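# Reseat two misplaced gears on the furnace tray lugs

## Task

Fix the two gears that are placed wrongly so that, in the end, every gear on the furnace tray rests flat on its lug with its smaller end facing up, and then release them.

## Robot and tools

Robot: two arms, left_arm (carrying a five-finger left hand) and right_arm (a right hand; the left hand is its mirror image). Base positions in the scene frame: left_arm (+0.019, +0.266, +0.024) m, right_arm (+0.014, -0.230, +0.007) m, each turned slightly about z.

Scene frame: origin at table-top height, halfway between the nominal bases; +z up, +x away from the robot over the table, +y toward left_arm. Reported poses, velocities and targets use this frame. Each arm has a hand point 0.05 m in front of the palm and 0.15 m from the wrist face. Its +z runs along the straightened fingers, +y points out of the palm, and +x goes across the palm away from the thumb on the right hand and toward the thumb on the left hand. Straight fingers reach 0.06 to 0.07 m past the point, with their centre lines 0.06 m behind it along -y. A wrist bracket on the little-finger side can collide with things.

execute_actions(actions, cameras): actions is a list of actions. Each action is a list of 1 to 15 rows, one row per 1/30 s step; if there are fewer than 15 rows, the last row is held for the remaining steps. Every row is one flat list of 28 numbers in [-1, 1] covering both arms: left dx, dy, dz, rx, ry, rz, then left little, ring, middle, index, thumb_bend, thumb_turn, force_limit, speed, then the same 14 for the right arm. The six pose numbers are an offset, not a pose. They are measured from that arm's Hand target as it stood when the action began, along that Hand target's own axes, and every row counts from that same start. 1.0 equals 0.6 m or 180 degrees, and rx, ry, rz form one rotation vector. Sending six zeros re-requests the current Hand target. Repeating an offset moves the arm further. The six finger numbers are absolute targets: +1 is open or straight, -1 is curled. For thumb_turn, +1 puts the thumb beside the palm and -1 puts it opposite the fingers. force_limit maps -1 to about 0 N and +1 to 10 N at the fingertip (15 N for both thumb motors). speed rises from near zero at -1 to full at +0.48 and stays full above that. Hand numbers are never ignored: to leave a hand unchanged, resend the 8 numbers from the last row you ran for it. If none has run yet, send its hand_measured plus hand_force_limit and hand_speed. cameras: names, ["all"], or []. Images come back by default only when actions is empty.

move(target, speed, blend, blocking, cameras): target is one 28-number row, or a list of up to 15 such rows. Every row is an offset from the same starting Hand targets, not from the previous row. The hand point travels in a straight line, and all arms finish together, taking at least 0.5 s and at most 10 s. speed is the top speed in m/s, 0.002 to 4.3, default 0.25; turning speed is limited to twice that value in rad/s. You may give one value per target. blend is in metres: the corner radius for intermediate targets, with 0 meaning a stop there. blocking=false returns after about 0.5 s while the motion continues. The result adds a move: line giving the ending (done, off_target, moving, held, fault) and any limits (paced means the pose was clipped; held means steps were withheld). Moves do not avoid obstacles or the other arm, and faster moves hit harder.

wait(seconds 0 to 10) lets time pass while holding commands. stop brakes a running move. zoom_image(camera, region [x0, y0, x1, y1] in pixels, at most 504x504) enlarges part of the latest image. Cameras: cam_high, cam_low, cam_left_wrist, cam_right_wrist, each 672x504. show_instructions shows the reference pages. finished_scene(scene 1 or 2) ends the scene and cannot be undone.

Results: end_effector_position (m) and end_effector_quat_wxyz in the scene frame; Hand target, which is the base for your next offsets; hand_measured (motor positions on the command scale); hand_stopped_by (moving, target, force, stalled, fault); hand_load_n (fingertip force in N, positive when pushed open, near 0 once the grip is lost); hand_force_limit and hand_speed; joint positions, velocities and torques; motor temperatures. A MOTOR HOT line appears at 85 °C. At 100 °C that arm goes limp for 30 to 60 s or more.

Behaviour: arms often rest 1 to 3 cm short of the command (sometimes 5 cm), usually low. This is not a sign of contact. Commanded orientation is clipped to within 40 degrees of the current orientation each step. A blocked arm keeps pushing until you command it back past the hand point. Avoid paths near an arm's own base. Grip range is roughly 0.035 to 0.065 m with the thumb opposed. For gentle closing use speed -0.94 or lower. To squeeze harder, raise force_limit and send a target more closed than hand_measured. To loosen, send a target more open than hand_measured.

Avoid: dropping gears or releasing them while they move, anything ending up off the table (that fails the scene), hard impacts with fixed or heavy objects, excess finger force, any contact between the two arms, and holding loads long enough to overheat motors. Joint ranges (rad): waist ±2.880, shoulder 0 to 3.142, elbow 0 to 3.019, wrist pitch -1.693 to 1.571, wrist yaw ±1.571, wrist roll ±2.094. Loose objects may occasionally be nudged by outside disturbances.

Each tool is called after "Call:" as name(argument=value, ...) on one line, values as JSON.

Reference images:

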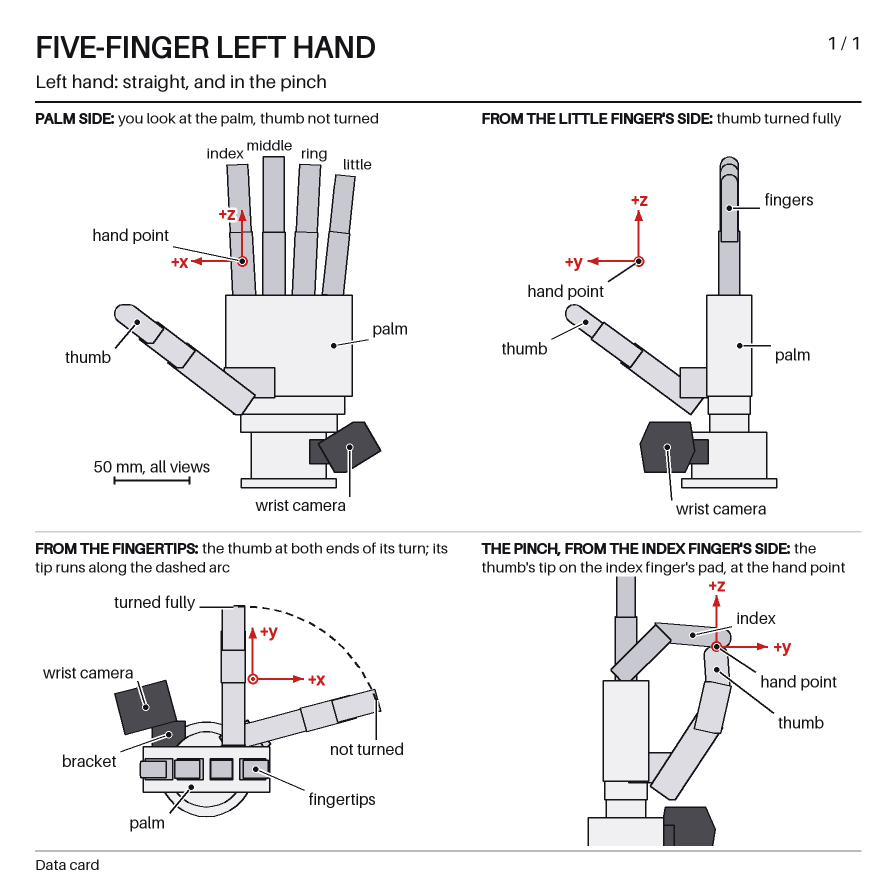

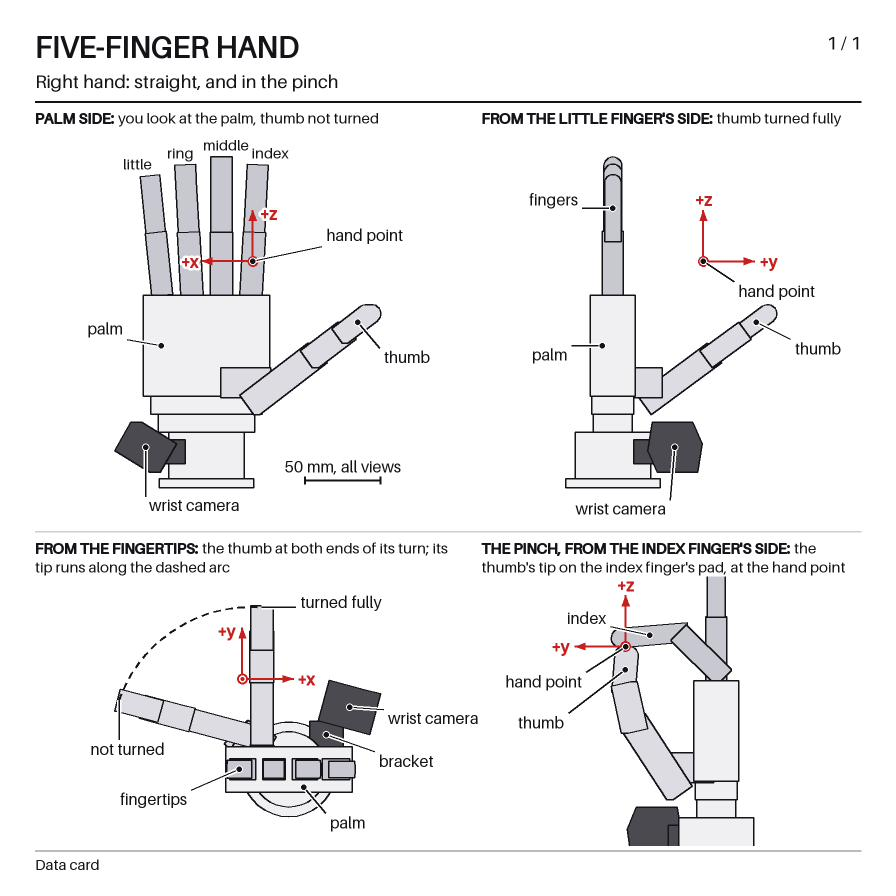

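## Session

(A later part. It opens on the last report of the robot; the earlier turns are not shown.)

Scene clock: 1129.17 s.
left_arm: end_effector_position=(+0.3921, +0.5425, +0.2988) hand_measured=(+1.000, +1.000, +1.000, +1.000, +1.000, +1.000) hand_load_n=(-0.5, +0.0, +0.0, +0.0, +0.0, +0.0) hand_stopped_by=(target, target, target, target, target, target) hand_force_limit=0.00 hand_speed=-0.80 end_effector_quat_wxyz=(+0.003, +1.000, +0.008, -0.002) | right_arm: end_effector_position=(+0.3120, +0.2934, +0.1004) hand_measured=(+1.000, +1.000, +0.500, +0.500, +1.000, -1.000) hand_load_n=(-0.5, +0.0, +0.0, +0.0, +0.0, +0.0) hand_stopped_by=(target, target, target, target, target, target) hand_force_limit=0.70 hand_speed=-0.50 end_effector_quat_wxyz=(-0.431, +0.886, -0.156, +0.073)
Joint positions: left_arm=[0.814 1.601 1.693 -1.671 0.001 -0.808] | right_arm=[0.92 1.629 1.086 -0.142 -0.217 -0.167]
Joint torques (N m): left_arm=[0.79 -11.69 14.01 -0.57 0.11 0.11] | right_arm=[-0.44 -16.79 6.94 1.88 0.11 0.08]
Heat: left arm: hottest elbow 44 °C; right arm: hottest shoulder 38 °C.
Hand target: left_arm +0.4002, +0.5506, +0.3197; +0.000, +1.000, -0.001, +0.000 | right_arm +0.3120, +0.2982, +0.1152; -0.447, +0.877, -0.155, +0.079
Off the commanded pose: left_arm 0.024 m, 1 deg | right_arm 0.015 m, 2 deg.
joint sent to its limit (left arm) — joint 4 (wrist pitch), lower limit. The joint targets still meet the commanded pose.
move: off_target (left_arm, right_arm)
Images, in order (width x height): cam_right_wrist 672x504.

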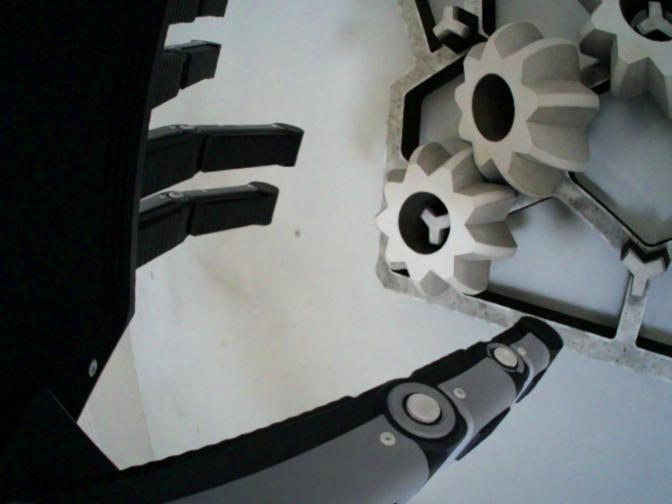

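Call:
move(target=[0.0,0.048,0.062,0,0,0,1,1,0.5,0.5,1.0,-1,0.7,-0.5,0,0,0,0,0,0,1,1,1,1,1,1,0,-0.8], speed=0.08, cameras=["cam_right_wrist"])

Scene clock: 1146.63 s.
left_arm: end_effector_position=(+0.3971, +0.5244, +0.2728) hand_measured=(+1.000, +1.000, +0.500, +0.500, +1.000, -1.000) hand_load_n=(+0.0, +0.0, +0.0, +0.0, +0.0, +0.0) hand_stopped_by=(target, target, target, target, target, target) hand_force_limit=0.70 hand_speed=-0.50 end_effector_quat_wxyz=(+0.013, +1.000, -0.004, -0.013) | right_arm: end_effector_position=(+0.3119, +0.2934, +0.1004) hand_measured=(+1.000, +1.000, +1.000, +1.000, +1.000, +1.000) hand_load_n=(+0.0, +0.0, +0.0, +0.0, +0.0, -0.5) hand_stopped_by=(target, target, target, target, target, target) hand_force_limit=0.00 hand_speed=-0.80 end_effector_quat_wxyz=(-0.431, +0.885, -0.157, +0.073)
Joint positions: left_arm=[0.778 1.597 1.619 -1.629 0.001 -0.819] | right_arm=[0.92 1.629 1.086 -0.142 -0.217 -0.166]
Joint torques (N m): left_arm=[-0.26 -14.04 8.76 0.29 -0.07 -0.19] | right_arm=[-0.44 -16.79 6.95 1.85 0.1 0.07]
Heat: left arm: hottest elbow 43 °C; right arm: hottest shoulder 38 °C.
Hand target: left_arm +0.4000, +0.5218, +0.2826; +0.000, +1.000, -0.001, +0.000 | right_arm +0.3119, +0.2982, +0.1152; -0.447, +0.878, -0.155, +0.079
Off the commanded pose: left_arm 0.010 m, 2 deg | right_arm 0.016 m, 2 deg.
move: off_target (right_arm)
Images, in order (width x height): cam_right_wrist 672x504.

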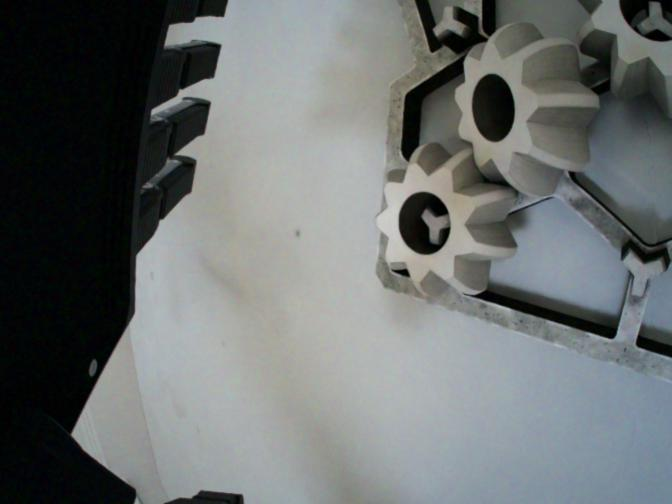

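Call:
move(target=[0,-0.048,-0.062,0,0,0,1,1,1,1,1,1,0,-0.8,0.0003,0.0665,0.0509,0,0,0,1,1,0.5,0.5,1.0,-1,0.7,-0.5], speed=0.08, cameras=["cam_right_wrist","cam_left_wrist"])

Scene clock: 1153.57 s.
left_arm: end_effector_position=(+0.3938, +0.5394, +0.3001) hand_measured=(+1.000, +1.000, +1.000, +1.000, +1.000, +1.000) hand_load_n=(+0.0, +0.0, +0.5, +0.0, +0.0, +0.0) hand_stopped_by=(target, target, target, target, target, target) hand_force_limit=0.00 hand_speed=-0.80 end_effector_quat_wxyz=(+0.002, +1.000, +0.004, -0.001) | right_arm: end_effector_position=(+0.3127, +0.2942, +0.0655) hand_measured=(+1.000, +1.000, +0.500, +0.500, +1.000, -1.000) hand_load_n=(+0.0, +0.0, +0.0, +0.0, +0.0, +0.0) hand_stopped_by=(target, target, target, target, target, target) hand_force_limit=0.70 hand_speed=-0.50 end_effector_quat_wxyz=(-0.442, +0.880, -0.154, +0.078)
Joint positions: left_arm=[0.807 1.598 1.694 -1.672 0.001 -0.806] | right_arm=[0.92 1.679 1.028 -0.008 -0.217 -0.166]
Joint torques (N m): left_arm=[1.2 -11.63 13.93 -0.58 0.1 0.08] | right_arm=[-0.38 -14.39 6.79 1.91 0.11 0.05]
Heat: left arm: hottest elbow 42 °C; right arm: hottest shoulder 38 °C.
Hand target: left_arm +0.4002, +0.5506, +0.3198; +0.000, +1.000, -0.001, +0.000 | right_arm +0.3125, +0.2992, +0.0647; -0.447, +0.878, -0.155, +0.079
Off the commanded pose: left_arm 0.024 m, 1 deg | right_arm 0.005 m, 1 deg.
joint sent to its limit (left arm) — joint 4 (wrist pitch), lower limit. The joint targets still meet the commanded pose.
move: off_target (left_arm)
Images, in order (width x height): cam_left_wrist 672x504, cam_right_wrist 672x504.

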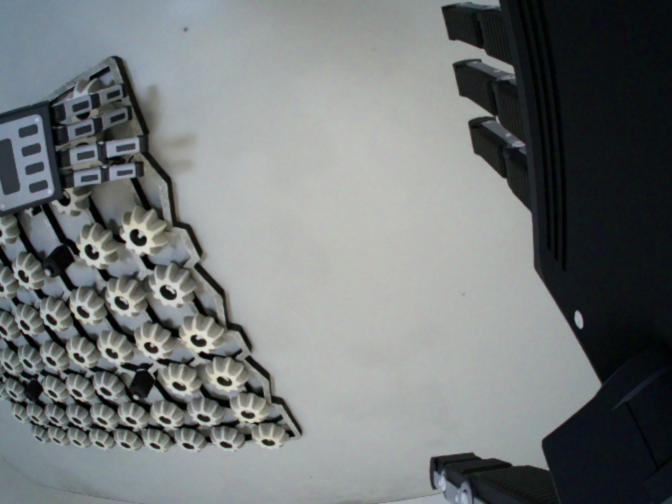

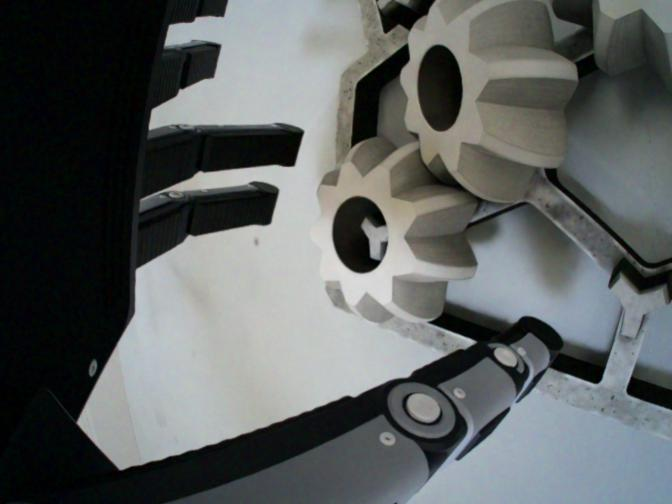

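Call:
move(target=[0,0,0,0,0,0,1,1,1,1,1,1,0,-0.8,-0.0035,0.0128,0.0211,0,0,0,1,1,0.5,0.5,1.0,-1,0.7,-0.5], speed=0.06, cameras=["cam_right_wrist"])

Scene clock: 1158.47 s.
left_arm: end_effector_position=(+0.3938, +0.5394, +0.3001) hand_measured=(+1.000, +1.000, +1.000, +1.000, +1.000, +1.000) hand_load_n=(+0.0, +0.0, +0.0, +0.0, +0.0, +0.0) hand_stopped_by=(target, target, target, target, target, target) hand_force_limit=0.00 hand_speed=-0.80 end_effector_quat_wxyz=(+0.002, +1.000, +0.004, -0.001) | right_arm: end_effector_position=(+0.3135, +0.2992, +0.0530) hand_measured=(+1.000, +1.000, +0.500, +0.500, +1.000, -1.000) hand_load_n=(+0.0, +0.0, +0.0, +0.0, +0.0, +0.0) hand_stopped_by=(target, target, target, target, target, target) hand_force_limit=0.70 hand_speed=-0.50 end_effector_quat_wxyz=(-0.442, +0.880, -0.155, +0.079)
Joint positions: left_arm=[0.807 1.598 1.694 -1.672 0.001 -0.806] | right_arm=[0.925 1.71 1.028 0.025 -0.211 -0.162]
Joint torques (N m): left_arm=[1.08 -11.58 13.98 -0.62 0.11 0.09] | right_arm=[-0.26 -14.45 6.8 1.89 0.11 0.07]
Heat: left arm: hottest elbow 43 °C; right arm: hottest shoulder 38 °C.
Hand target: left_arm +0.4002, +0.5506, +0.3198; +0.000, +1.000, -0.001, +0.000 | right_arm +0.3126, +0.3052, +0.0511; -0.447, +0.878, -0.155, +0.079
Off the commanded pose: left_arm 0.024 m, 1 deg | right_arm 0.007 m, 1 deg.
joint sent to its limit (left arm) — joint 4 (wrist pitch), lower limit. The joint targets still meet the commanded pose.
move: off_target (left_arm)
Images, in order (width x height): cam_right_wrist 672x504.

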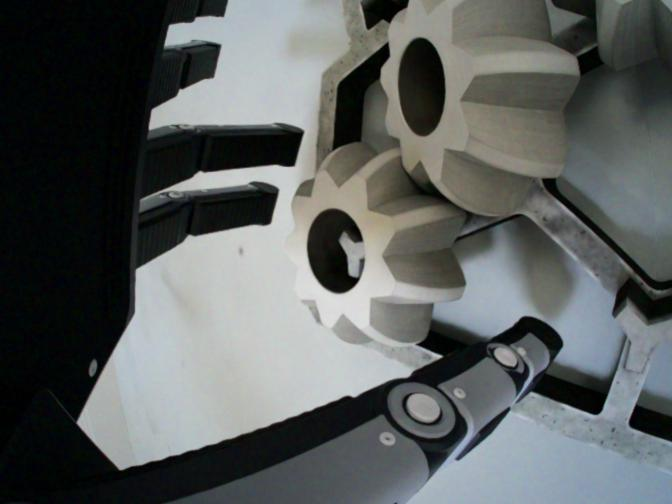

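Call:
move(target=[0,0,0,0,0,0,1,1,1,1,1,1,0,-0.8,-0.001,0.002,-0.002,0,0,0,1,1,-0.2,-0.2,0.2,-1,0.7,-0.9], speed=0.06, cameras=["cam_right_wrist"])

Call:
wait(seconds=0.5)

Scene clock: 1162.20 s.
left_arm: end_effector_position=(+0.3938, +0.5394, +0.3001) hand_measured=(+1.000, +1.000, +1.000, +1.000, +1.000, +1.000) hand_load_n=(+0.0, +0.0, +0.0, +0.0, +0.0, +0.0) hand_stopped_by=(target, target, target, target, target, target) hand_force_limit=0.00 hand_speed=-0.80 end_effector_quat_wxyz=(+0.002, +1.000, +0.004, -0.001) | right_arm: end_effector_position=(+0.3138, +0.3031, +0.0554) hand_measured=(+1.000, +1.000, +0.122, +0.048, +0.786, -1.000) hand_load_n=(+0.0, -0.5, +7.5, +9.5, +13.0, -2.0) hand_stopped_by=(target, target, force, force, force, target) hand_force_limit=0.70 hand_speed=-0.90 end_effector_quat_wxyz=(-0.449, +0.877, -0.153, +0.082)
Joint positions: left_arm=[0.807 1.598 1.694 -1.672 0.001 -0.806] | right_arm=[0.929 1.711 1.028 0.043 -0.209 -0.16]
Joint torques (N m): left_arm=[1.14 -11.87 13.96 -0.61 0.11 0.1] | right_arm=[-0.5 -14.8 6.39 1.37 0.04 0.04]
Heat: left arm: hottest elbow 43 °C; right arm: hottest shoulder 38 °C.
Hand target: left_arm +0.4002, +0.5506, +0.3198; +0.000, +1.000, -0.001, +0.000 | right_arm +0.3114, +0.3040, +0.0509; -0.447, +0.878, -0.155, +0.079
Off the commanded pose: left_arm 0.024 m, 1 deg | right_arm 0.005 m, 0 deg.
joint sent to its limit (left arm) — joint 4 (wrist pitch), lower limit. The joint targets still meet the commanded pose.
move: off_target (left_arm)
Images, in order (width x height): cam_right_wrist 672x504.

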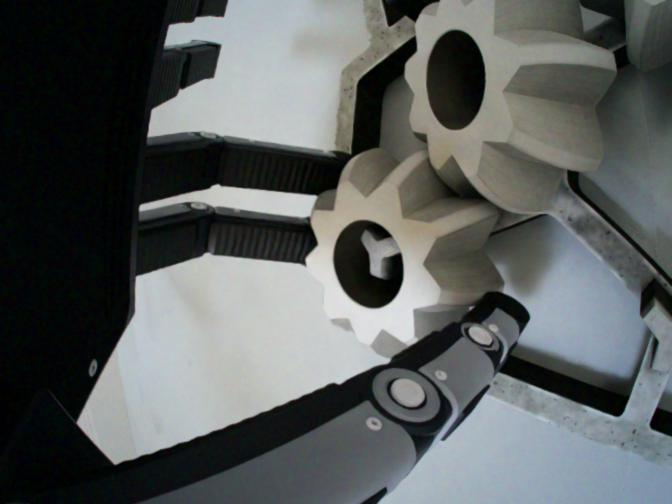

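Scene clock: 1162.70 s.
left_arm: end_effector_position=(+0.3938, +0.5394, +0.3001) hand_measured=(+1.000, +1.000, +1.000, +1.000, +1.000, +1.000) hand_load_n=(+0.0, +0.0, +0.0, +0.0, +0.0, +0.0) hand_stopped_by=(target, target, target, target, target, target) hand_force_limit=0.00 hand_speed=-0.80 end_effector_quat_wxyz=(+0.002, +1.000, +0.004, -0.001) | right_arm: end_effector_position=(+0.3138, +0.3031, +0.0554) hand_measured=(+1.000, +1.000, +0.122, +0.048, +0.786, -1.000) hand_load_n=(+0.0, +0.0, +7.5, +10.0, +13.0, -2.0) hand_stopped_by=(target, target, force, force, force, target) hand_force_limit=0.70 hand_speed=-0.90 end_effector_quat_wxyz=(-0.449, +0.877, -0.153, +0.082)
Joint positions: left_arm=[0.807 1.598 1.694 -1.672 0.001 -0.806] | right_arm=[0.929 1.711 1.028 0.043 -0.209 -0.16]
Joint torques (N m): left_arm=[1.32 -11.69 14 -0.62 0.11 0.1] | right_arm=[-0.5 -14.8 6.39 1.39 0.04 0.04]
Heat: left arm: hottest elbow 43 °C; right arm: hottest shoulder 38 °C.
Hand target: left_arm +0.4002, +0.5506, +0.3198; +0.000, +1.000, -0.001, +0.000 | right_arm +0.3114, +0.3040, +0.0509; -0.447, +0.878, -0.155, +0.079
Off the commanded pose: left_arm 0.024 m, 1 deg | right_arm 0.005 m, 0 deg.
wait: 0.50 s; at rest by 0.17 s

Call:
move(target=[0,0,0,0,0,0,1,1,1,1,1,1,0,-0.8,0.0033,-0.1045,-0.0688,0.0348,0.0056,-0.0075,1,1,-0.2,-0.2,0.2,-1,0.7,-0.9], speed=0.08, cameras=["cam_right_wrist", "cam_left_wrist"])

Scene clock: 1165.77 s.
left_arm: end_effector_position=(+0.3938, +0.5394, +0.3001) hand_measured=(+1.000, +1.000, +1.000, +1.000, +1.000, +1.000) hand_load_n=(+0.0, +0.0, +0.0, +0.0, +0.0, +0.0) hand_stopped_by=(target, target, target, target, target, target) hand_force_limit=0.00 hand_speed=-0.80 end_effector_quat_wxyz=(+0.002, +1.000, +0.004, -0.001) | right_arm: end_effector_position=(+0.3140, +0.3060, +0.1145) hand_measured=(+1.000, +1.000, +0.122, +0.046, +0.782, -1.000) hand_load_n=(-0.5, +0.0, +0.0, +0.0, +0.0, +0.0) hand_stopped_by=(target, target, force, force, force, target) hand_force_limit=0.70 hand_speed=-0.90 end_effector_quat_wxyz=(-0.486, +0.856, -0.145, +0.098)
Joint positions: left_arm=[0.807 1.598 1.694 -1.672 0.001 -0.806] | right_arm=[0.931 1.605 1.026 0.033 -0.208 -0.157]
Joint torques (N m): left_arm=[1.32 -11.63 13.98 -0.59 0.12 0.1] | right_arm=[-0.85 -16.09 7.41 1.05 0 -0.01]
Heat: left arm: hottest elbow 43 °C; right arm: hottest shoulder 38 °C.
Hand target: left_arm +0.4002, +0.5506, +0.3198; +0.000, +1.000, -0.001, +0.000 | right_arm +0.3144, +0.3065, +0.1259; -0.492, +0.853, -0.144, +0.100
Off the commanded pose: left_arm 0.024 m, 1 deg | right_arm 0.011 m, 1 deg.
joint sent to its limit (left arm) — joint 4 (wrist pitch), lower limit. The joint targets still meet the commanded pose.
move: off_target (left_arm, right_arm)
Images, in order (width x height): cam_left_wrist 672x504, cam_right_wrist 672x504.

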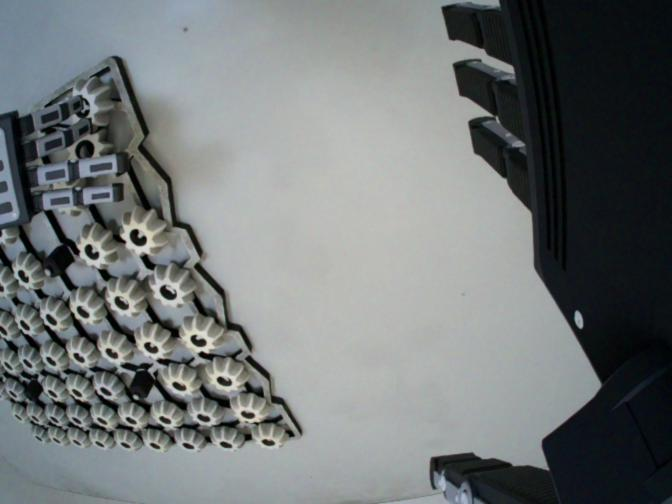

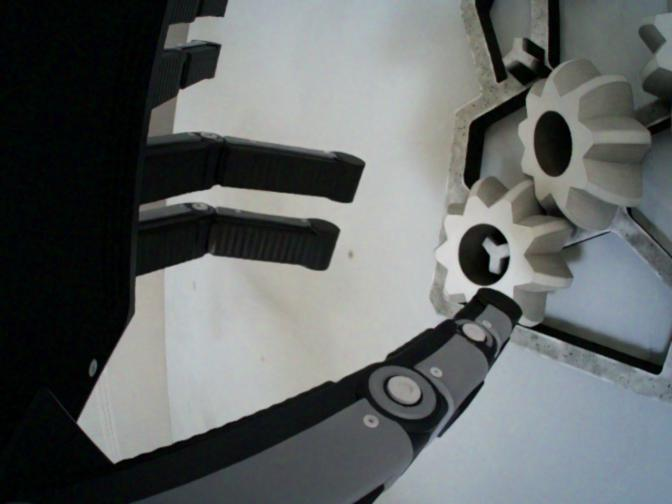

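Call:
zoom_image(camera="cam_right_wrist", region=[400, 0, 672, 380])

Scaled by 1.326 from the camera's 672x504 image, which has a finer 960x720 frame.

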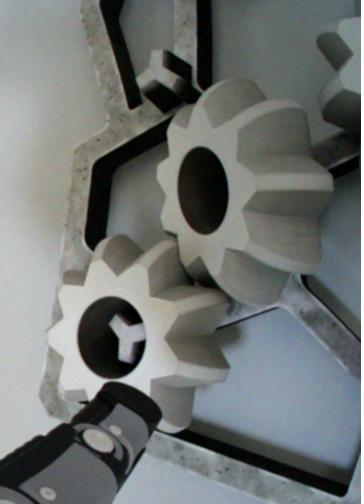

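Call:
move(target=[0,0,0,0,0,0,1,1,1,1,1,1,0,-0.8,-0.0073,0.1145,0.0578,-0.0348,-0.0056,0.0075,1,1,0.5,0.5,1.0,-1,0.7,-0.3], speed=0.06, cameras=["cam_right_wrist"])

Scene clock: 1172.80 s.
left_arm: end_effector_position=(+0.3938, +0.5394, +0.3001) hand_measured=(+1.000, +1.000, +1.000, +1.000, +1.000, +1.000) hand_load_n=(+0.0, +0.0, +0.0, -0.5, +0.0, +0.0) hand_stopped_by=(target, target, target, target, target, target) hand_force_limit=0.00 hand_speed=-0.80 end_effector_quat_wxyz=(+0.002, +1.000, +0.004, -0.001) | right_arm: end_effector_position=(+0.3098, +0.2999, +0.0517) hand_measured=(+1.000, +1.000, +0.500, +0.500, +1.000, -1.000) hand_load_n=(+0.0, +0.0, +0.0, +0.0, +0.0, +0.0) hand_stopped_by=(target, target, target, target, target, target) hand_force_limit=0.70 hand_speed=-0.30 end_effector_quat_wxyz=(-0.443, +0.880, -0.155, +0.078)
Joint positions: left_arm=[0.807 1.598 1.694 -1.672 0.001 -0.806] | right_arm=[0.931 1.709 1.022 0.033 -0.208 -0.157]
Joint torques (N m): left_arm=[1.26 -11.75 13.96 -0.59 0.1 0.1] | right_arm=[-0.67 -14.33 6.6 1.94 0.02 0.01]
Heat: left arm: hottest elbow 43 °C; right arm: hottest shoulder 38 °C.
Hand target: left_arm +0.4002, +0.5506, +0.3198; +0.000, +1.000, -0.001, +0.000 | right_arm +0.3111, +0.3036, +0.0491; -0.447, +0.878, -0.155, +0.079
Off the commanded pose: left_arm 0.024 m, 1 deg | right_arm 0.005 m, 1 deg.
joint sent to its limit (left arm) — joint 4 (wrist pitch), lower limit. The joint targets still meet the commanded pose.
move: off_target (left_arm)
Images, in order (width x height): cam_right_wrist 672x504.

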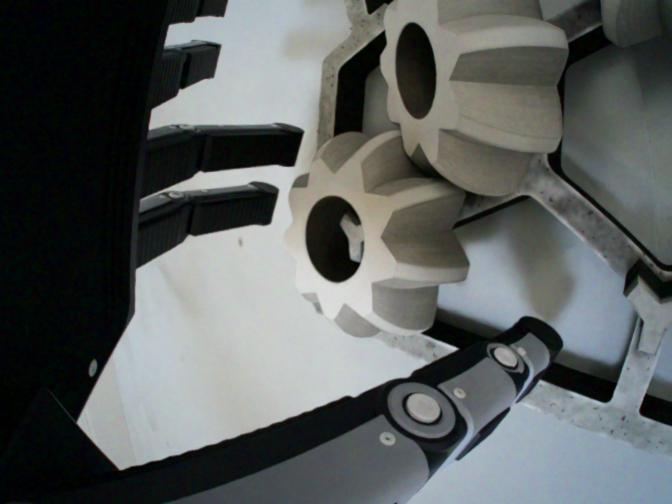

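Call:
move(target=[0,0,0,0,0,0,1,1,1,1,1,1,0,-0.8,-0.0005,-0.0035,0.0078,0,0,0,1,1,0.5,0.5,1.0,-1,0.7,-0.3], speed=0.06, cameras=["cam_right_wrist"])

Scene clock: 1175.13 s.
left_arm: end_effector_position=(+0.3938, +0.5394, +0.3001) hand_measured=(+1.000, +1.000, +1.000, +1.000, +1.000, +1.000) hand_load_n=(+0.0, -0.5, +0.0, +0.0, +0.0, +0.0) hand_stopped_by=(target, target, target, target, target, target) hand_force_limit=0.00 hand_speed=-0.80 end_effector_quat_wxyz=(+0.002, +1.000, +0.004, -0.001) | right_arm: end_effector_position=(+0.3092, +0.2992, +0.0459) hand_measured=(+1.000, +1.000, +0.500, +0.500, +1.000, -1.000) hand_load_n=(+0.0, +0.0, -0.5, +0.0, +0.0, +0.0) hand_stopped_by=(target, target, target, target, target, target) hand_force_limit=0.70 hand_speed=-0.30 end_effector_quat_wxyz=(-0.439, +0.882, -0.156, +0.076)
Joint positions: left_arm=[0.807 1.598 1.694 -1.672 0.001 -0.806] | right_arm=[0.931 1.719 1.022 0.033 -0.208 -0.157]
Joint torques (N m): left_arm=[1.14 -11.81 13.96 -0.59 0.11 0.09] | right_arm=[-0.44 -14.33 7.57 1.88 0.11 0.03]
Heat: left arm: hottest elbow 43 °C; right arm: hottest shoulder 38 °C.
Hand target: left_arm +0.4002, +0.5506, +0.3198; +0.000, +1.000, -0.001, +0.000 | right_arm +0.3125, +0.3084, +0.0479; -0.447, +0.878, -0.155, +0.079
Off the commanded pose: left_arm 0.024 m, 1 deg | right_arm 0.010 m, 1 deg.
joint sent to its limit (left arm) — joint 4 (wrist pitch), lower limit. The joint targets still meet the commanded pose.
move: off_target (left_arm)
Images, in order (width x height): cam_right_wrist 672x504.

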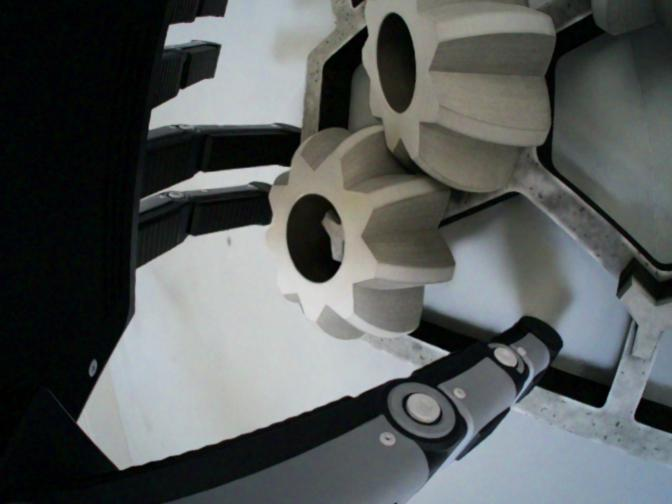

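Call:
move(target=[0,0,0,0,0,0,1,1,1,1,1,1,0,-0.8,-0.0023,-0.0130,-0.0018,0,0,0,1,1,0.5,0.5,1.0,-1,0.7,-0.3], speed=0.06, cameras=["cam_right_wrist"])

Scene clock: 1176.77 s.
left_arm: end_effector_position=(+0.3938, +0.5394, +0.3001) hand_measured=(+1.000, +1.000, +1.000, +1.000, +1.000, +1.000) hand_load_n=(+0.0, +0.0, +0.0, +0.0, +0.0, +0.0) hand_stopped_by=(target, target, target, target, target, target) hand_force_limit=0.00 hand_speed=-0.80 end_effector_quat_wxyz=(+0.002, +1.000, +0.004, -0.001) | right_arm: end_effector_position=(+0.3086, +0.2997, +0.0458) hand_measured=(+1.000, +1.000, +0.500, +0.500, +1.000, -1.000) hand_load_n=(+0.0, +0.0, +0.0, +0.0, +0.0, +0.0) hand_stopped_by=(target, target, target, target, target, target) hand_force_limit=0.70 hand_speed=-0.30 end_effector_quat_wxyz=(-0.439, +0.882, -0.156, +0.077)
Joint positions: left_arm=[0.807 1.598 1.694 -1.672 0.001 -0.806] | right_arm=[0.933 1.719 1.022 0.033 -0.205 -0.157]
Joint torques (N m): left_arm=[1.14 -11.58 13.97 -0.64 0.1 0.08] | right_arm=[-0.32 -14.8 8.75 1.16 0.11 0.06]
Heat: left arm: hottest elbow 43 °C; right arm: hottest shoulder 38 °C.
Hand target: left_arm +0.4002, +0.5506, +0.3198; +0.000, +1.000, -0.001, +0.000 | right_arm +0.3125, +0.3123, +0.0549; -0.447, +0.878, -0.155, +0.079
Off the commanded pose: left_arm 0.024 m, 1 deg | right_arm 0.016 m, 1 deg.
joint sent to its limit (left arm) — joint 4 (wrist pitch), lower limit. The joint targets still meet the commanded pose.
move: off_target (left_arm, right_arm)
Images, in order (width x height): cam_right_wrist 672x504.

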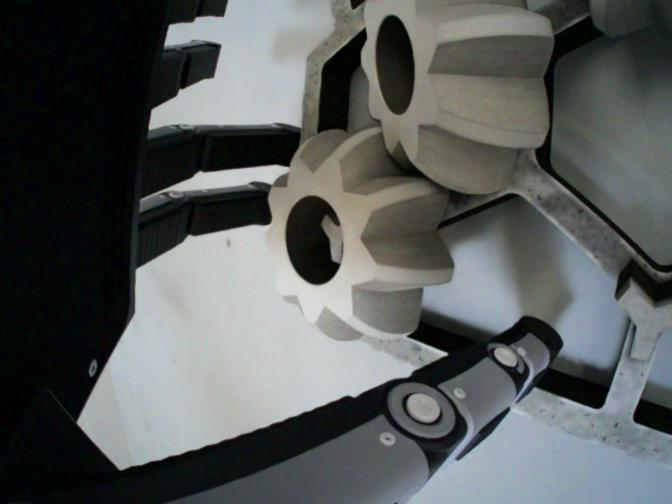

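Call:
move(target=[[0,0,0,0,0,0,1,1,1,1,1,1,0,-0.8,0.002,-0.0357,-0.0358,0,0,0,1,1,0.5,0.5,1.0,-1,0.7,-0.3],[0,0,0,0,0,0,1,1,1,1,1,1,0,-0.8,0.002,0.0118,-0.0008,0,0,0,1,1,0.5,0.5,1.0,-1,0.7,-0.3]], speed=0.06, cameras=["cam_right_wrist"])

Scene clock: 1180.87 s.
left_arm: end_effector_position=(+0.3938, +0.5394, +0.3001) hand_measured=(+1.000, +1.000, +1.000, +1.000, +1.000, +1.000) hand_load_n=(+0.0, +0.0, +0.0, +0.0, +0.0, +0.0) hand_stopped_by=(target, target, target, target, target, target) hand_force_limit=0.00 hand_speed=-0.80 end_effector_quat_wxyz=(+0.002, +1.000, +0.004, -0.001) | right_arm: end_effector_position=(+0.3085, +0.3010, +0.0478) hand_measured=(+1.000, +1.000, +0.500, +0.500, +1.000, -1.000) hand_load_n=(+0.0, -0.5, +0.0, +0.0, +0.0, +0.0) hand_stopped_by=(target, target, target, target, target, target) hand_force_limit=0.70 hand_speed=-0.30 end_effector_quat_wxyz=(-0.439, +0.882, -0.155, +0.077)
Joint positions: left_arm=[0.807 1.598 1.694 -1.672 0.001 -0.806] | right_arm=[0.935 1.717 1.026 0.029 -0.205 -0.157]
Joint torques (N m): left_arm=[1.26 -11.63 13.94 -0.55 0.12 0.09] | right_arm=[-0.85 -14.68 7.2 1.88 -0.01 0.03]
Motor temperatures (°C): left_arm=[20 26 43 20 21 21] | right_arm=[21 37 34 21 21 22]
Heat: left arm: hottest elbow 43 °C; right arm: hottest shoulder 37 °C.
Hand target: left_arm +0.4002, +0.5506, +0.3198; +0.000, +1.000, -0.001, +0.000 | right_arm +0.3121, +0.3076, +0.0495; -0.447, +0.878, -0.155, +0.079
Off the commanded pose: left_arm 0.024 m, 1 deg | right_arm 0.008 m, 1 deg.
joint sent to its limit (left arm) — joint 4 (wrist pitch), lower limit. The joint targets still meet the commanded pose.
move: off_target (left_arm)
Images, in order (width x height): cam_right_wrist 672x504.

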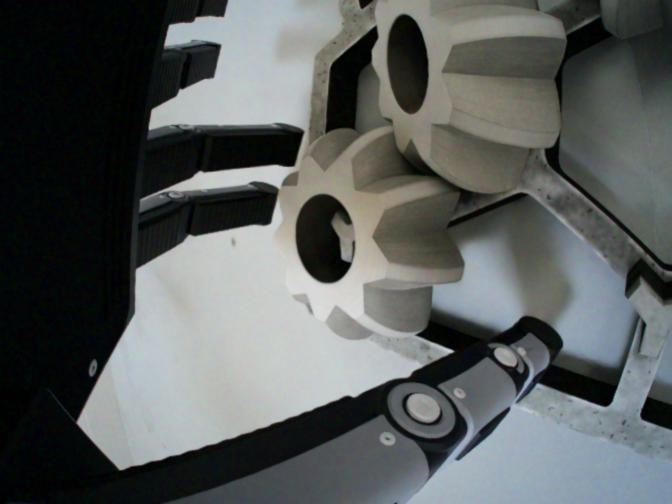

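Call:
move(target=[[0,0,0,0,0,0,1,1,1,1,1,1,0,-0.8,-0.0017,-0.0482,-0.0298,0,0,0,1,1,0.5,0.5,1.0,-1,0.7,-0.3],[0,0,0,0,0,0,1,1,1,1,1,1,0,-0.8,0,-0.0085,0.0003,0,0,0,1,1,0.5,0.5,1.0,-1,0.7,-0.3]], speed=0.06, cameras=["cam_right_wrist"])

Scene clock: 1184.70 s.
left_arm: end_effector_position=(+0.3938, +0.5394, +0.3001) hand_measured=(+1.000, +1.000, +1.000, +1.000, +1.000, +1.000) hand_load_n=(+0.0, +0.0, +0.0, +0.0, +0.0, +0.0) hand_stopped_by=(target, target, target, target, target, target) hand_force_limit=0.00 hand_speed=-0.80 end_effector_quat_wxyz=(+0.002, +1.000, +0.004, -0.001) | right_arm: end_effector_position=(+0.3068, +0.3002, +0.0479) hand_measured=(+1.000, +1.000, +0.500, +0.500, +1.000, -1.000) hand_load_n=(+0.0, +0.0, +0.0, +0.0, +0.0, +0.0) hand_stopped_by=(target, target, target, target, target, target) hand_force_limit=0.70 hand_speed=-0.30 end_effector_quat_wxyz=(-0.436, +0.883, -0.155, +0.075)
Joint positions: left_arm=[0.807 1.598 1.694 -1.672 0.001 -0.806] | right_arm=[0.936 1.716 1.028 0.016 -0.205 -0.157]
Joint torques (N m): left_arm=[1.32 -11.63 14.02 -0.58 0.12 0.09] | right_arm=[-0.79 -14.56 8.01 1.87 0.02 0.04]
Heat: left arm: hottest elbow 43 °C; right arm: hottest shoulder 38 °C.
Hand target: left_arm +0.4002, +0.5506, +0.3198; +0.000, +1.000, -0.001, +0.000 | right_arm +0.3131, +0.3106, +0.0535; -0.447, +0.878, -0.155, +0.079
Off the commanded pose: left_arm 0.024 m, 1 deg | right_arm 0.013 m, 1 deg.
joint sent to its limit (left arm) — joint 4 (wrist pitch), lower limit. The joint targets still meet the commanded pose.
move: off_target (left_arm, right_arm)
Images, in order (width x height): cam_right_wrist 672x504.

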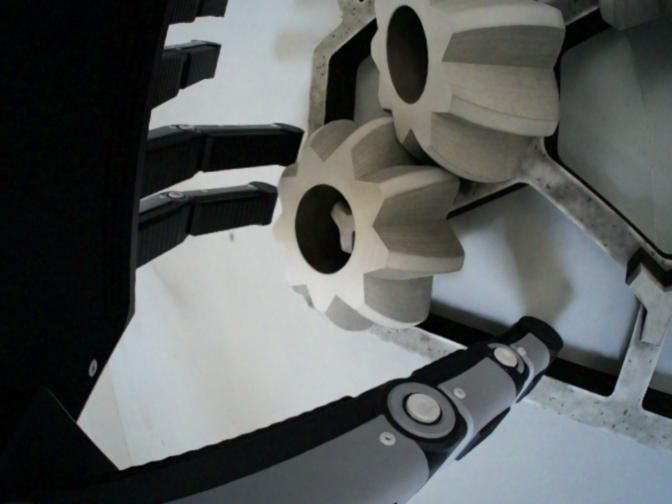

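Call:
move(target=[[0,0,0,0,0,0,1,1,1,1,1,1,0,-0.8,0.0030,-0.0670,-0.0510,0,0,0,1,1,0.5,0.5,1.0,-1,0.7,-0.3],[0,0,0,0,0,0,1,1,1,1,1,1,0,-0.8,0.003,-0.0130,-0.0138,0,0,0,1,1,0.5,0.5,1.0,-1,0.7,-0.3],[0,0,0,0,0,0,1,1,1,1,1,1,0,-0.8,0.002,0.0075,-0.0020,0,0,0,1,1,0.5,0.5,1.0,-1,0.7,-0.3]], speed=0.06, cameras=["cam_right_wrist"])

Scene clock: 1189.33 s.
left_arm: end_effector_position=(+0.3938, +0.5394, +0.3001) hand_measured=(+1.000, +1.000, +1.000, +1.000, +1.000, +1.000) hand_load_n=(+0.0, +0.0, +0.5, +0.0, +0.0, +0.0) hand_stopped_by=(target, target, target, target, target, target) hand_force_limit=0.00 hand_speed=-0.80 end_effector_quat_wxyz=(+0.002, +1.000, +0.004, -0.001) | right_arm: end_effector_position=(+0.3101, +0.3049, +0.0534) hand_measured=(+1.000, +1.000, +0.500, +0.500, +1.000, -1.000) hand_load_n=(+0.0, +0.0, +0.5, +0.0, +0.0, +0.0) hand_stopped_by=(target, target, target, target, target, target) hand_force_limit=0.70 hand_speed=-0.30 end_effector_quat_wxyz=(-0.443, +0.880, -0.153, +0.078)
Joint positions: left_arm=[0.807 1.598 1.694 -1.672 0.001 -0.806] | right_arm=[0.936 1.715 1.036 0.026 -0.205 -0.157]
Joint torques (N m): left_arm=[1.26 -11.69 13.97 -0.62 0.1 0.1] | right_arm=[-1.14 -14.56 6.56 1.89 -0.08 0.01]
Heat: left arm: hottest elbow 43 °C; right arm: hottest shoulder 38 °C.
Hand target: left_arm +0.4002, +0.5506, +0.3198; +0.000, +1.000, -0.001, +0.000 | right_arm +0.3131, +0.3068, +0.0505; -0.447, +0.878, -0.155, +0.079
Off the commanded pose: left_arm 0.024 m, 1 deg | right_arm 0.004 m, 1 deg.
joint sent to its limit (left arm) — joint 4 (wrist pitch), lower limit. The joint targets still meet the commanded pose.
move: off_target (left_arm)
Images, in order (width x height): cam_right_wrist 672x504.

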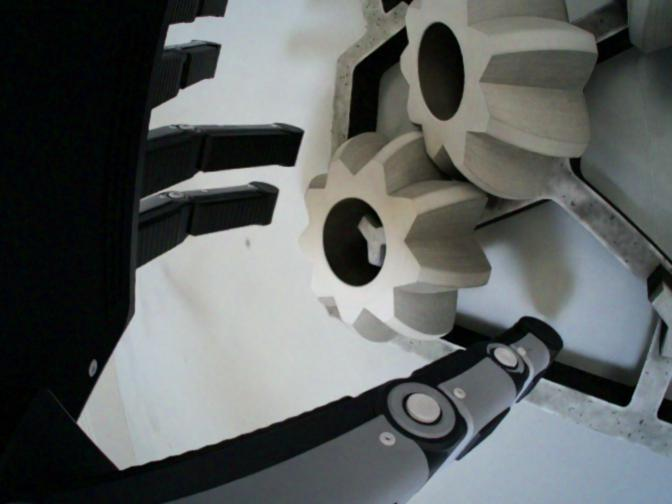

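Call:
move(target=[0,0,0,0,0,0,1,1,1,1,1,1,0,-0.8,0,0,0,0,0,0,1,1,-0.2,-0.2,0.2,-1,0.8,-0.9], speed=0.06, cameras=["cam_right_wrist"])

Scene clock: 1192.90 s.
left_arm: end_effector_position=(+0.3938, +0.5394, +0.3001) hand_measured=(+1.000, +1.000, +1.000, +1.000, +1.000, +1.000) hand_load_n=(+0.0, +0.0, +0.0, +0.0, +0.0, +0.0) hand_stopped_by=(target, target, target, target, target, target) hand_force_limit=0.00 hand_speed=-0.80 end_effector_quat_wxyz=(+0.002, +1.000, +0.004, -0.001) | right_arm: end_effector_position=(+0.3100, +0.3073, +0.0553) hand_measured=(+1.000, +1.000, +0.104, +0.020, +0.772, -1.000) hand_load_n=(+0.0, +0.0, +7.5, +9.5, +14.0, +0.5) hand_stopped_by=(target, target, force, force, force, target) hand_force_limit=0.80 hand_speed=-0.90 end_effector_quat_wxyz=(-0.448, +0.877, -0.152, +0.077)
Joint positions: left_arm=[0.807 1.598 1.694 -1.672 0.001 -0.806] | right_arm=[0.937 1.716 1.036 0.037 -0.21 -0.154]
Joint torques (N m): left_arm=[1.38 -11.63 13.98 -0.64 0.11 0.1] | right_arm=[-1.14 -14.68 6.54 1.52 0.1 -0.01]
Heat: left arm: hottest elbow 43 °C; right arm: hottest shoulder 37 °C.
Hand target: left_arm +0.4002, +0.5506, +0.3198; +0.000, +1.000, -0.001, +0.000 | right_arm +0.3131, +0.3068, +0.0506; -0.447, +0.877, -0.155, +0.079
Off the commanded pose: left_arm 0.024 m, 1 deg | right_arm 0.006 m, 0 deg.
joint sent to its limit (left arm) — joint 4 (wrist pitch), lower limit. The joint targets still meet the commanded pose.
move: off_target (left_arm)
Images, in order (width x height): cam_right_wrist 672x504.

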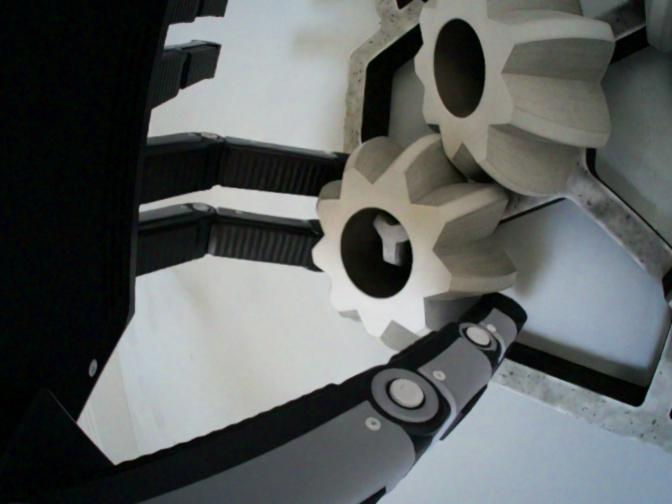

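Call:
move(target=[0,0,0,0,0,0,1,1,1,1,1,1,0,-0.8,0.0005,0.003,0.0025,0,0,0,1,1,0.35,0.3,0.95,-1,0.8,-0.4], speed=0.06, cameras=["cam_right_wrist"])

Scene clock: 1195.13 s.
left_arm: end_effector_position=(+0.3938, +0.5394, +0.3001) hand_measured=(+1.000, +1.000, +1.000, +1.000, +1.000, +1.000) hand_load_n=(+0.0, +0.0, +0.0, +0.0, +0.0, +0.0) hand_stopped_by=(target, target, target, target, target, target) hand_force_limit=0.00 hand_speed=-0.80 end_effector_quat_wxyz=(+0.002, +1.000, +0.004, -0.001) | right_arm: end_effector_position=(+0.3099, +0.3068, +0.0542) hand_measured=(+1.000, +1.000, +0.350, +0.300, +0.950, -1.000) hand_load_n=(+0.0, +0.0, +0.0, -0.5, +0.0, +0.0) hand_stopped_by=(target, target, target, target, target, target) hand_force_limit=0.80 hand_speed=-0.40 end_effector_quat_wxyz=(-0.447, +0.878, -0.153, +0.077)
Joint positions: left_arm=[0.807 1.598 1.694 -1.672 0.001 -0.806] | right_arm=[0.937 1.716 1.035 0.037 -0.209 -0.154]
Joint torques (N m): left_arm=[1.14 -11.69 13.97 -0.59 0.11 0.08] | right_arm=[-1.26 -14.33 6.52 1.73 0.05 -0.02]
Heat: left arm: hottest elbow 43 °C; right arm: hottest shoulder 37 °C.
Hand target: left_arm +0.4002, +0.5506, +0.3198; +0.000, +1.000, -0.001, +0.000 | right_arm +0.3134, +0.3069, +0.0483; -0.447, +0.877, -0.155, +0.079
Off the commanded pose: left_arm 0.024 m, 1 deg | right_arm 0.007 m, 0 deg.
joint sent to its limit (left arm) — joint 4 (wrist pitch), lower limit. The joint targets still meet the commanded pose.
move: off_target (left_arm)
Images, in order (width x height): cam_right_wrist 672x504.

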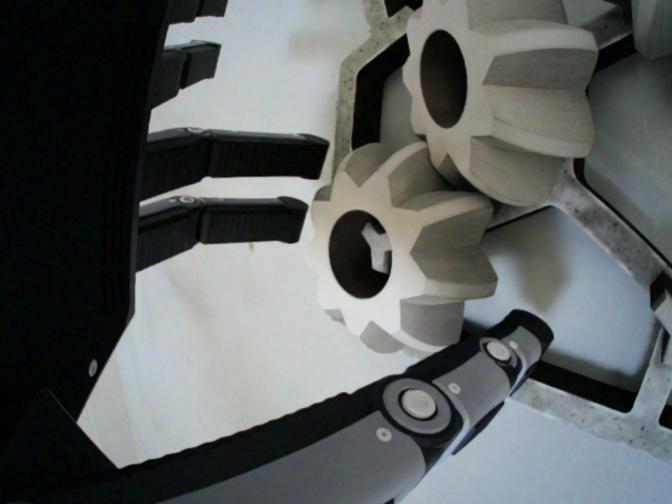

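Call:
move(target=[0,0,0,0,0,0,1,1,1,1,1,1,0,-0.8,0.0000,0.004,0.003,0,0,0,1,1,0.35,0.3,0.95,-1,0.8,-0.4], speed=0.06, cameras=["cam_right_wrist"])

Scene clock: 1196.83 s.
left_arm: end_effector_position=(+0.3938, +0.5394, +0.3001) hand_measured=(+1.000, +1.000, +1.000, +1.000, +1.000, +1.000) hand_load_n=(+0.0, +0.0, +0.0, -0.5, +0.0, +0.0) hand_stopped_by=(target, target, target, target, target, target) hand_force_limit=0.00 hand_speed=-0.80 end_effector_quat_wxyz=(+0.002, +1.000, +0.004, -0.001) | right_arm: end_effector_position=(+0.3100, +0.3070, +0.0521) hand_measured=(+1.000, +1.000, +0.350, +0.300, +0.950, -1.000) hand_load_n=(+0.0, +0.0, +0.0, +0.0, +0.0, +0.0) hand_stopped_by=(target, target, target, target, target, target) hand_force_limit=0.80 hand_speed=-0.40 end_effector_quat_wxyz=(-0.447, +0.878, -0.153, +0.077)
Joint positions: left_arm=[0.807 1.598 1.694 -1.672 0.001 -0.806] | right_arm=[0.937 1.721 1.035 0.04 -0.209 -0.154]
Joint torques (N m): left_arm=[1.14 -11.93 14.05 -0.61 0.11 0.1] | right_arm=[-1.2 -14.33 6.3 1.88 0.05 -0.02]
Heat: left arm: hottest elbow 43 °C; right arm: hottest shoulder 37 °C.
Hand target: left_arm +0.4002, +0.5506, +0.3198; +0.000, +1.000, -0.001, +0.000 | right_arm +0.3134, +0.3069, +0.0453; -0.447, +0.878, -0.155, +0.079
Off the commanded pose: left_arm 0.024 m, 1 deg | right_arm 0.008 m, 0 deg.
joint sent to its limit (left arm) — joint 4 (wrist pitch), lower limit. The joint targets still meet the commanded pose.
move: off_target (left_arm)
Images, in order (width x height): cam_right_wrist 672x504.

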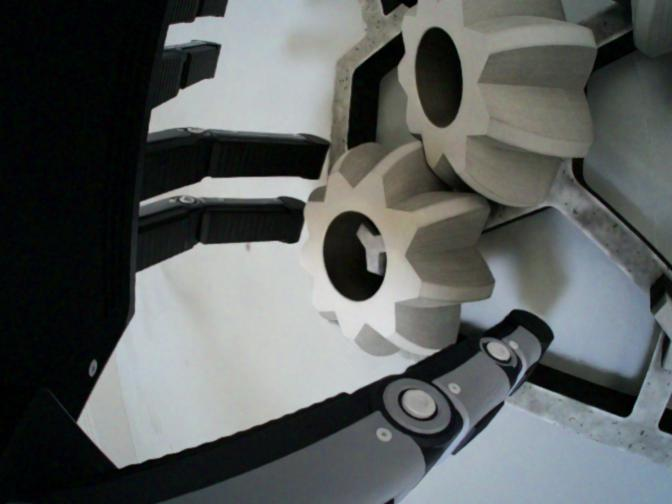

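Call:
move(target=[0,0,0,0,0,0,1,1,1,1,1,1,0,-0.8,0,0,0,0,0,0,1,1,-0.2,-0.2,0.2,-1,0.85,-0.9], speed=0.06, cameras=["cam_right_wrist"])

Scene clock: 1199.47 s.
left_arm: end_effector_position=(+0.3938, +0.5394, +0.3001) hand_measured=(+1.000, +1.000, +1.000, +1.000, +1.000, +1.000) hand_load_n=(+0.0, +0.0, +0.0, +0.0, +0.0, +0.0) hand_stopped_by=(target, target, target, target, target, target) hand_force_limit=0.00 hand_speed=-0.80 end_effector_quat_wxyz=(+0.002, +1.000, +0.004, -0.001) | right_arm: end_effector_position=(+0.3111, +0.3083, +0.0522) hand_measured=(+1.000, +1.000, +0.104, +0.026, +0.824, -1.000) hand_load_n=(+0.0, +0.0, +7.0, +9.5, +14.0, -1.0) hand_stopped_by=(target, target, force, force, force, target) hand_force_limit=0.85 hand_speed=-0.90 end_effector_quat_wxyz=(-0.449, +0.877, -0.152, +0.079)
Joint positions: left_arm=[0.807 1.598 1.694 -1.672 0.001 -0.806] | right_arm=[0.937 1.723 1.035 0.049 -0.208 -0.154]
Joint torques (N m): left_arm=[1.44 -11.63 14 -0.59 0.11 0.11] | right_arm=[-1.2 -14.51 6.3 1.57 0.03 -0.02]
Heat: left arm: hottest elbow 44 °C; right arm: hottest shoulder 38 °C.
Hand target: left_arm +0.4002, +0.5506, +0.3198; +0.000, +1.000, -0.001, +0.000 | right_arm +0.3134, +0.3069, +0.0452; -0.447, +0.878, -0.155, +0.079
Off the commanded pose: left_arm 0.024 m, 1 deg | right_arm 0.007 m, 0 deg.
joint sent to its limit (left arm) — joint 4 (wrist pitch), lower limit. The joint targets still meet the commanded pose.
move: off_target (left_arm)
Images, in order (width x height): cam_right_wrist 672x504.

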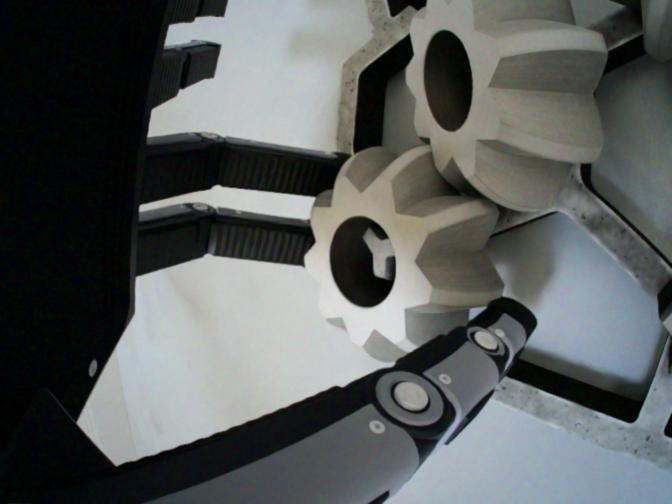

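Call:
move(target=[0,0,0,0,0,0,1,1,1,1,1,1,0,-0.8,0.0007,-0.1162,-0.081,0.0375,0.006,-0.0081,1,1,-0.2,-0.2,0.2,-1,0.85,-0.9], speed=0.08, cameras=["cam_right_wrist"])

Scene clock: 1202.37 s.
left_arm: end_effector_position=(+0.3938, +0.5394, +0.3001) hand_measured=(+1.000, +1.000, +1.000, +1.000, +1.000, +1.000) hand_load_n=(+0.0, +0.0, +0.0, +0.0, +0.0, +0.0) hand_stopped_by=(target, target, target, target, target, target) hand_force_limit=0.00 hand_speed=-0.80 end_effector_quat_wxyz=(+0.002, +1.000, +0.004, -0.001) | right_arm: end_effector_position=(+0.3121, +0.3086, +0.1170) hand_measured=(+1.000, +1.000, +0.102, +0.024, +0.820, -1.000) hand_load_n=(+0.0, +0.0, +0.0, +0.0, +0.0, +0.0) hand_stopped_by=(target, target, force, force, force, target) hand_force_limit=0.85 hand_speed=-0.90 end_effector_quat_wxyz=(-0.488, +0.855, -0.144, +0.098)
Joint positions: left_arm=[0.807 1.598 1.694 -1.672 0.001 -0.806] | right_arm=[0.937 1.603 1.028 0.035 -0.205 -0.154]
Joint torques (N m): left_arm=[1.32 -11.81 13.97 -0.58 0.11 0.09] | right_arm=[-1.14 -16.21 7.45 1.05 -0.04 -0.02]
Heat: left arm: hottest elbow 44 °C; right arm: hottest shoulder 37 °C.
Hand target: left_arm +0.4002, +0.5506, +0.3198; +0.000, +1.000, -0.001, +0.000 | right_arm +0.3143, +0.3083, +0.1300; -0.495, +0.851, -0.143, +0.102
Off the commanded pose: left_arm 0.024 m, 1 deg | right_arm 0.013 m, 1 deg.
joint sent to its limit (left arm) — joint 4 (wrist pitch), lower limit. The joint targets still meet the commanded pose.
move: off_target (left_arm, right_arm)
Images, in order (width x height): cam_right_wrist 672x504.

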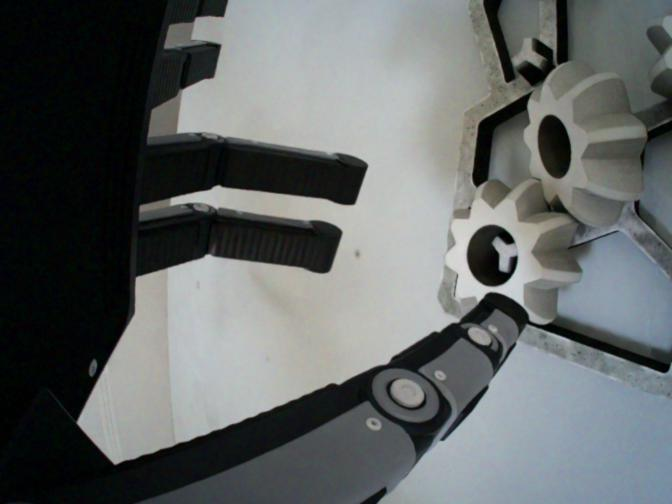

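Call:
move(target=[[0,0,0,0,0,0,1,1,1,1,1,1,0,-0.8,-0.0045,0.096,0.0503,-0.0375,-0.006,0.0081,1,1,0.5,0.5,1.0,-1,0.8,-0.3],[0,0,0,0,0,0,1,1,1,1,1,1,0,-0.8,-0.0055,0.1235,0.0658,-0.0375,-0.006,0.0081,1,1,0.5,0.5,1.0,-1,0.8,-0.3]], speed=0.06, cameras=["cam_right_wrist"])

Scene clock: 1218.37 s.
left_arm: end_effector_position=(+0.3938, +0.5394, +0.3001) hand_measured=(+1.000, +1.000, +1.000, +1.000, +1.000, +1.000) hand_load_n=(+0.0, +0.0, +0.0, +0.0, -0.5, +0.0) hand_stopped_by=(target, target, target, target, target, target) hand_force_limit=0.00 hand_speed=-0.80 end_effector_quat_wxyz=(+0.002, +1.000, +0.004, -0.001) | right_arm: end_effector_position=(+0.3087, +0.3036, +0.0472) hand_measured=(+1.000, +1.000, +0.500, +0.500, +1.000, -1.000) hand_load_n=(+0.0, +0.0, +0.0, +0.0, +0.0, +0.0) hand_stopped_by=(target, target, target, target, target, target) hand_force_limit=0.80 hand_speed=-0.30 end_effector_quat_wxyz=(-0.442, +0.880, -0.155, +0.077)
Joint positions: left_arm=[0.807 1.598 1.694 -1.672 0.001 -0.806] | right_arm=[0.937 1.723 1.028 0.038 -0.205 -0.154]
Joint torques (N m): left_arm=[1.2 -11.69 14.04 -0.62 0.1 0.1] | right_arm=[-1.14 -14.56 6.8 1.89 -0.08 -0.02]
Heat: left arm: hottest elbow 44 °C; right arm: hottest shoulder 38 °C.
Hand target: left_arm +0.4002, +0.5506, +0.3198; +0.000, +1.000, -0.001, +0.000 | right_arm +0.3131, +0.3068, +0.0461; -0.447, +0.878, -0.155, +0.079
Off the commanded pose: left_arm 0.024 m, 1 deg | right_arm 0.006 m, 1 deg.
joint sent to its limit (left arm) — joint 4 (wrist pitch), lower limit. The joint targets still meet the commanded pose.
move: off_target (left_arm)
Images, in order (width x height): cam_right_wrist 672x504.

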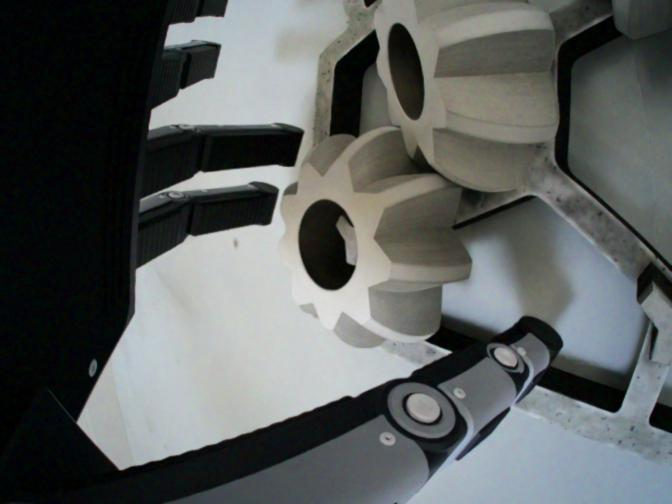

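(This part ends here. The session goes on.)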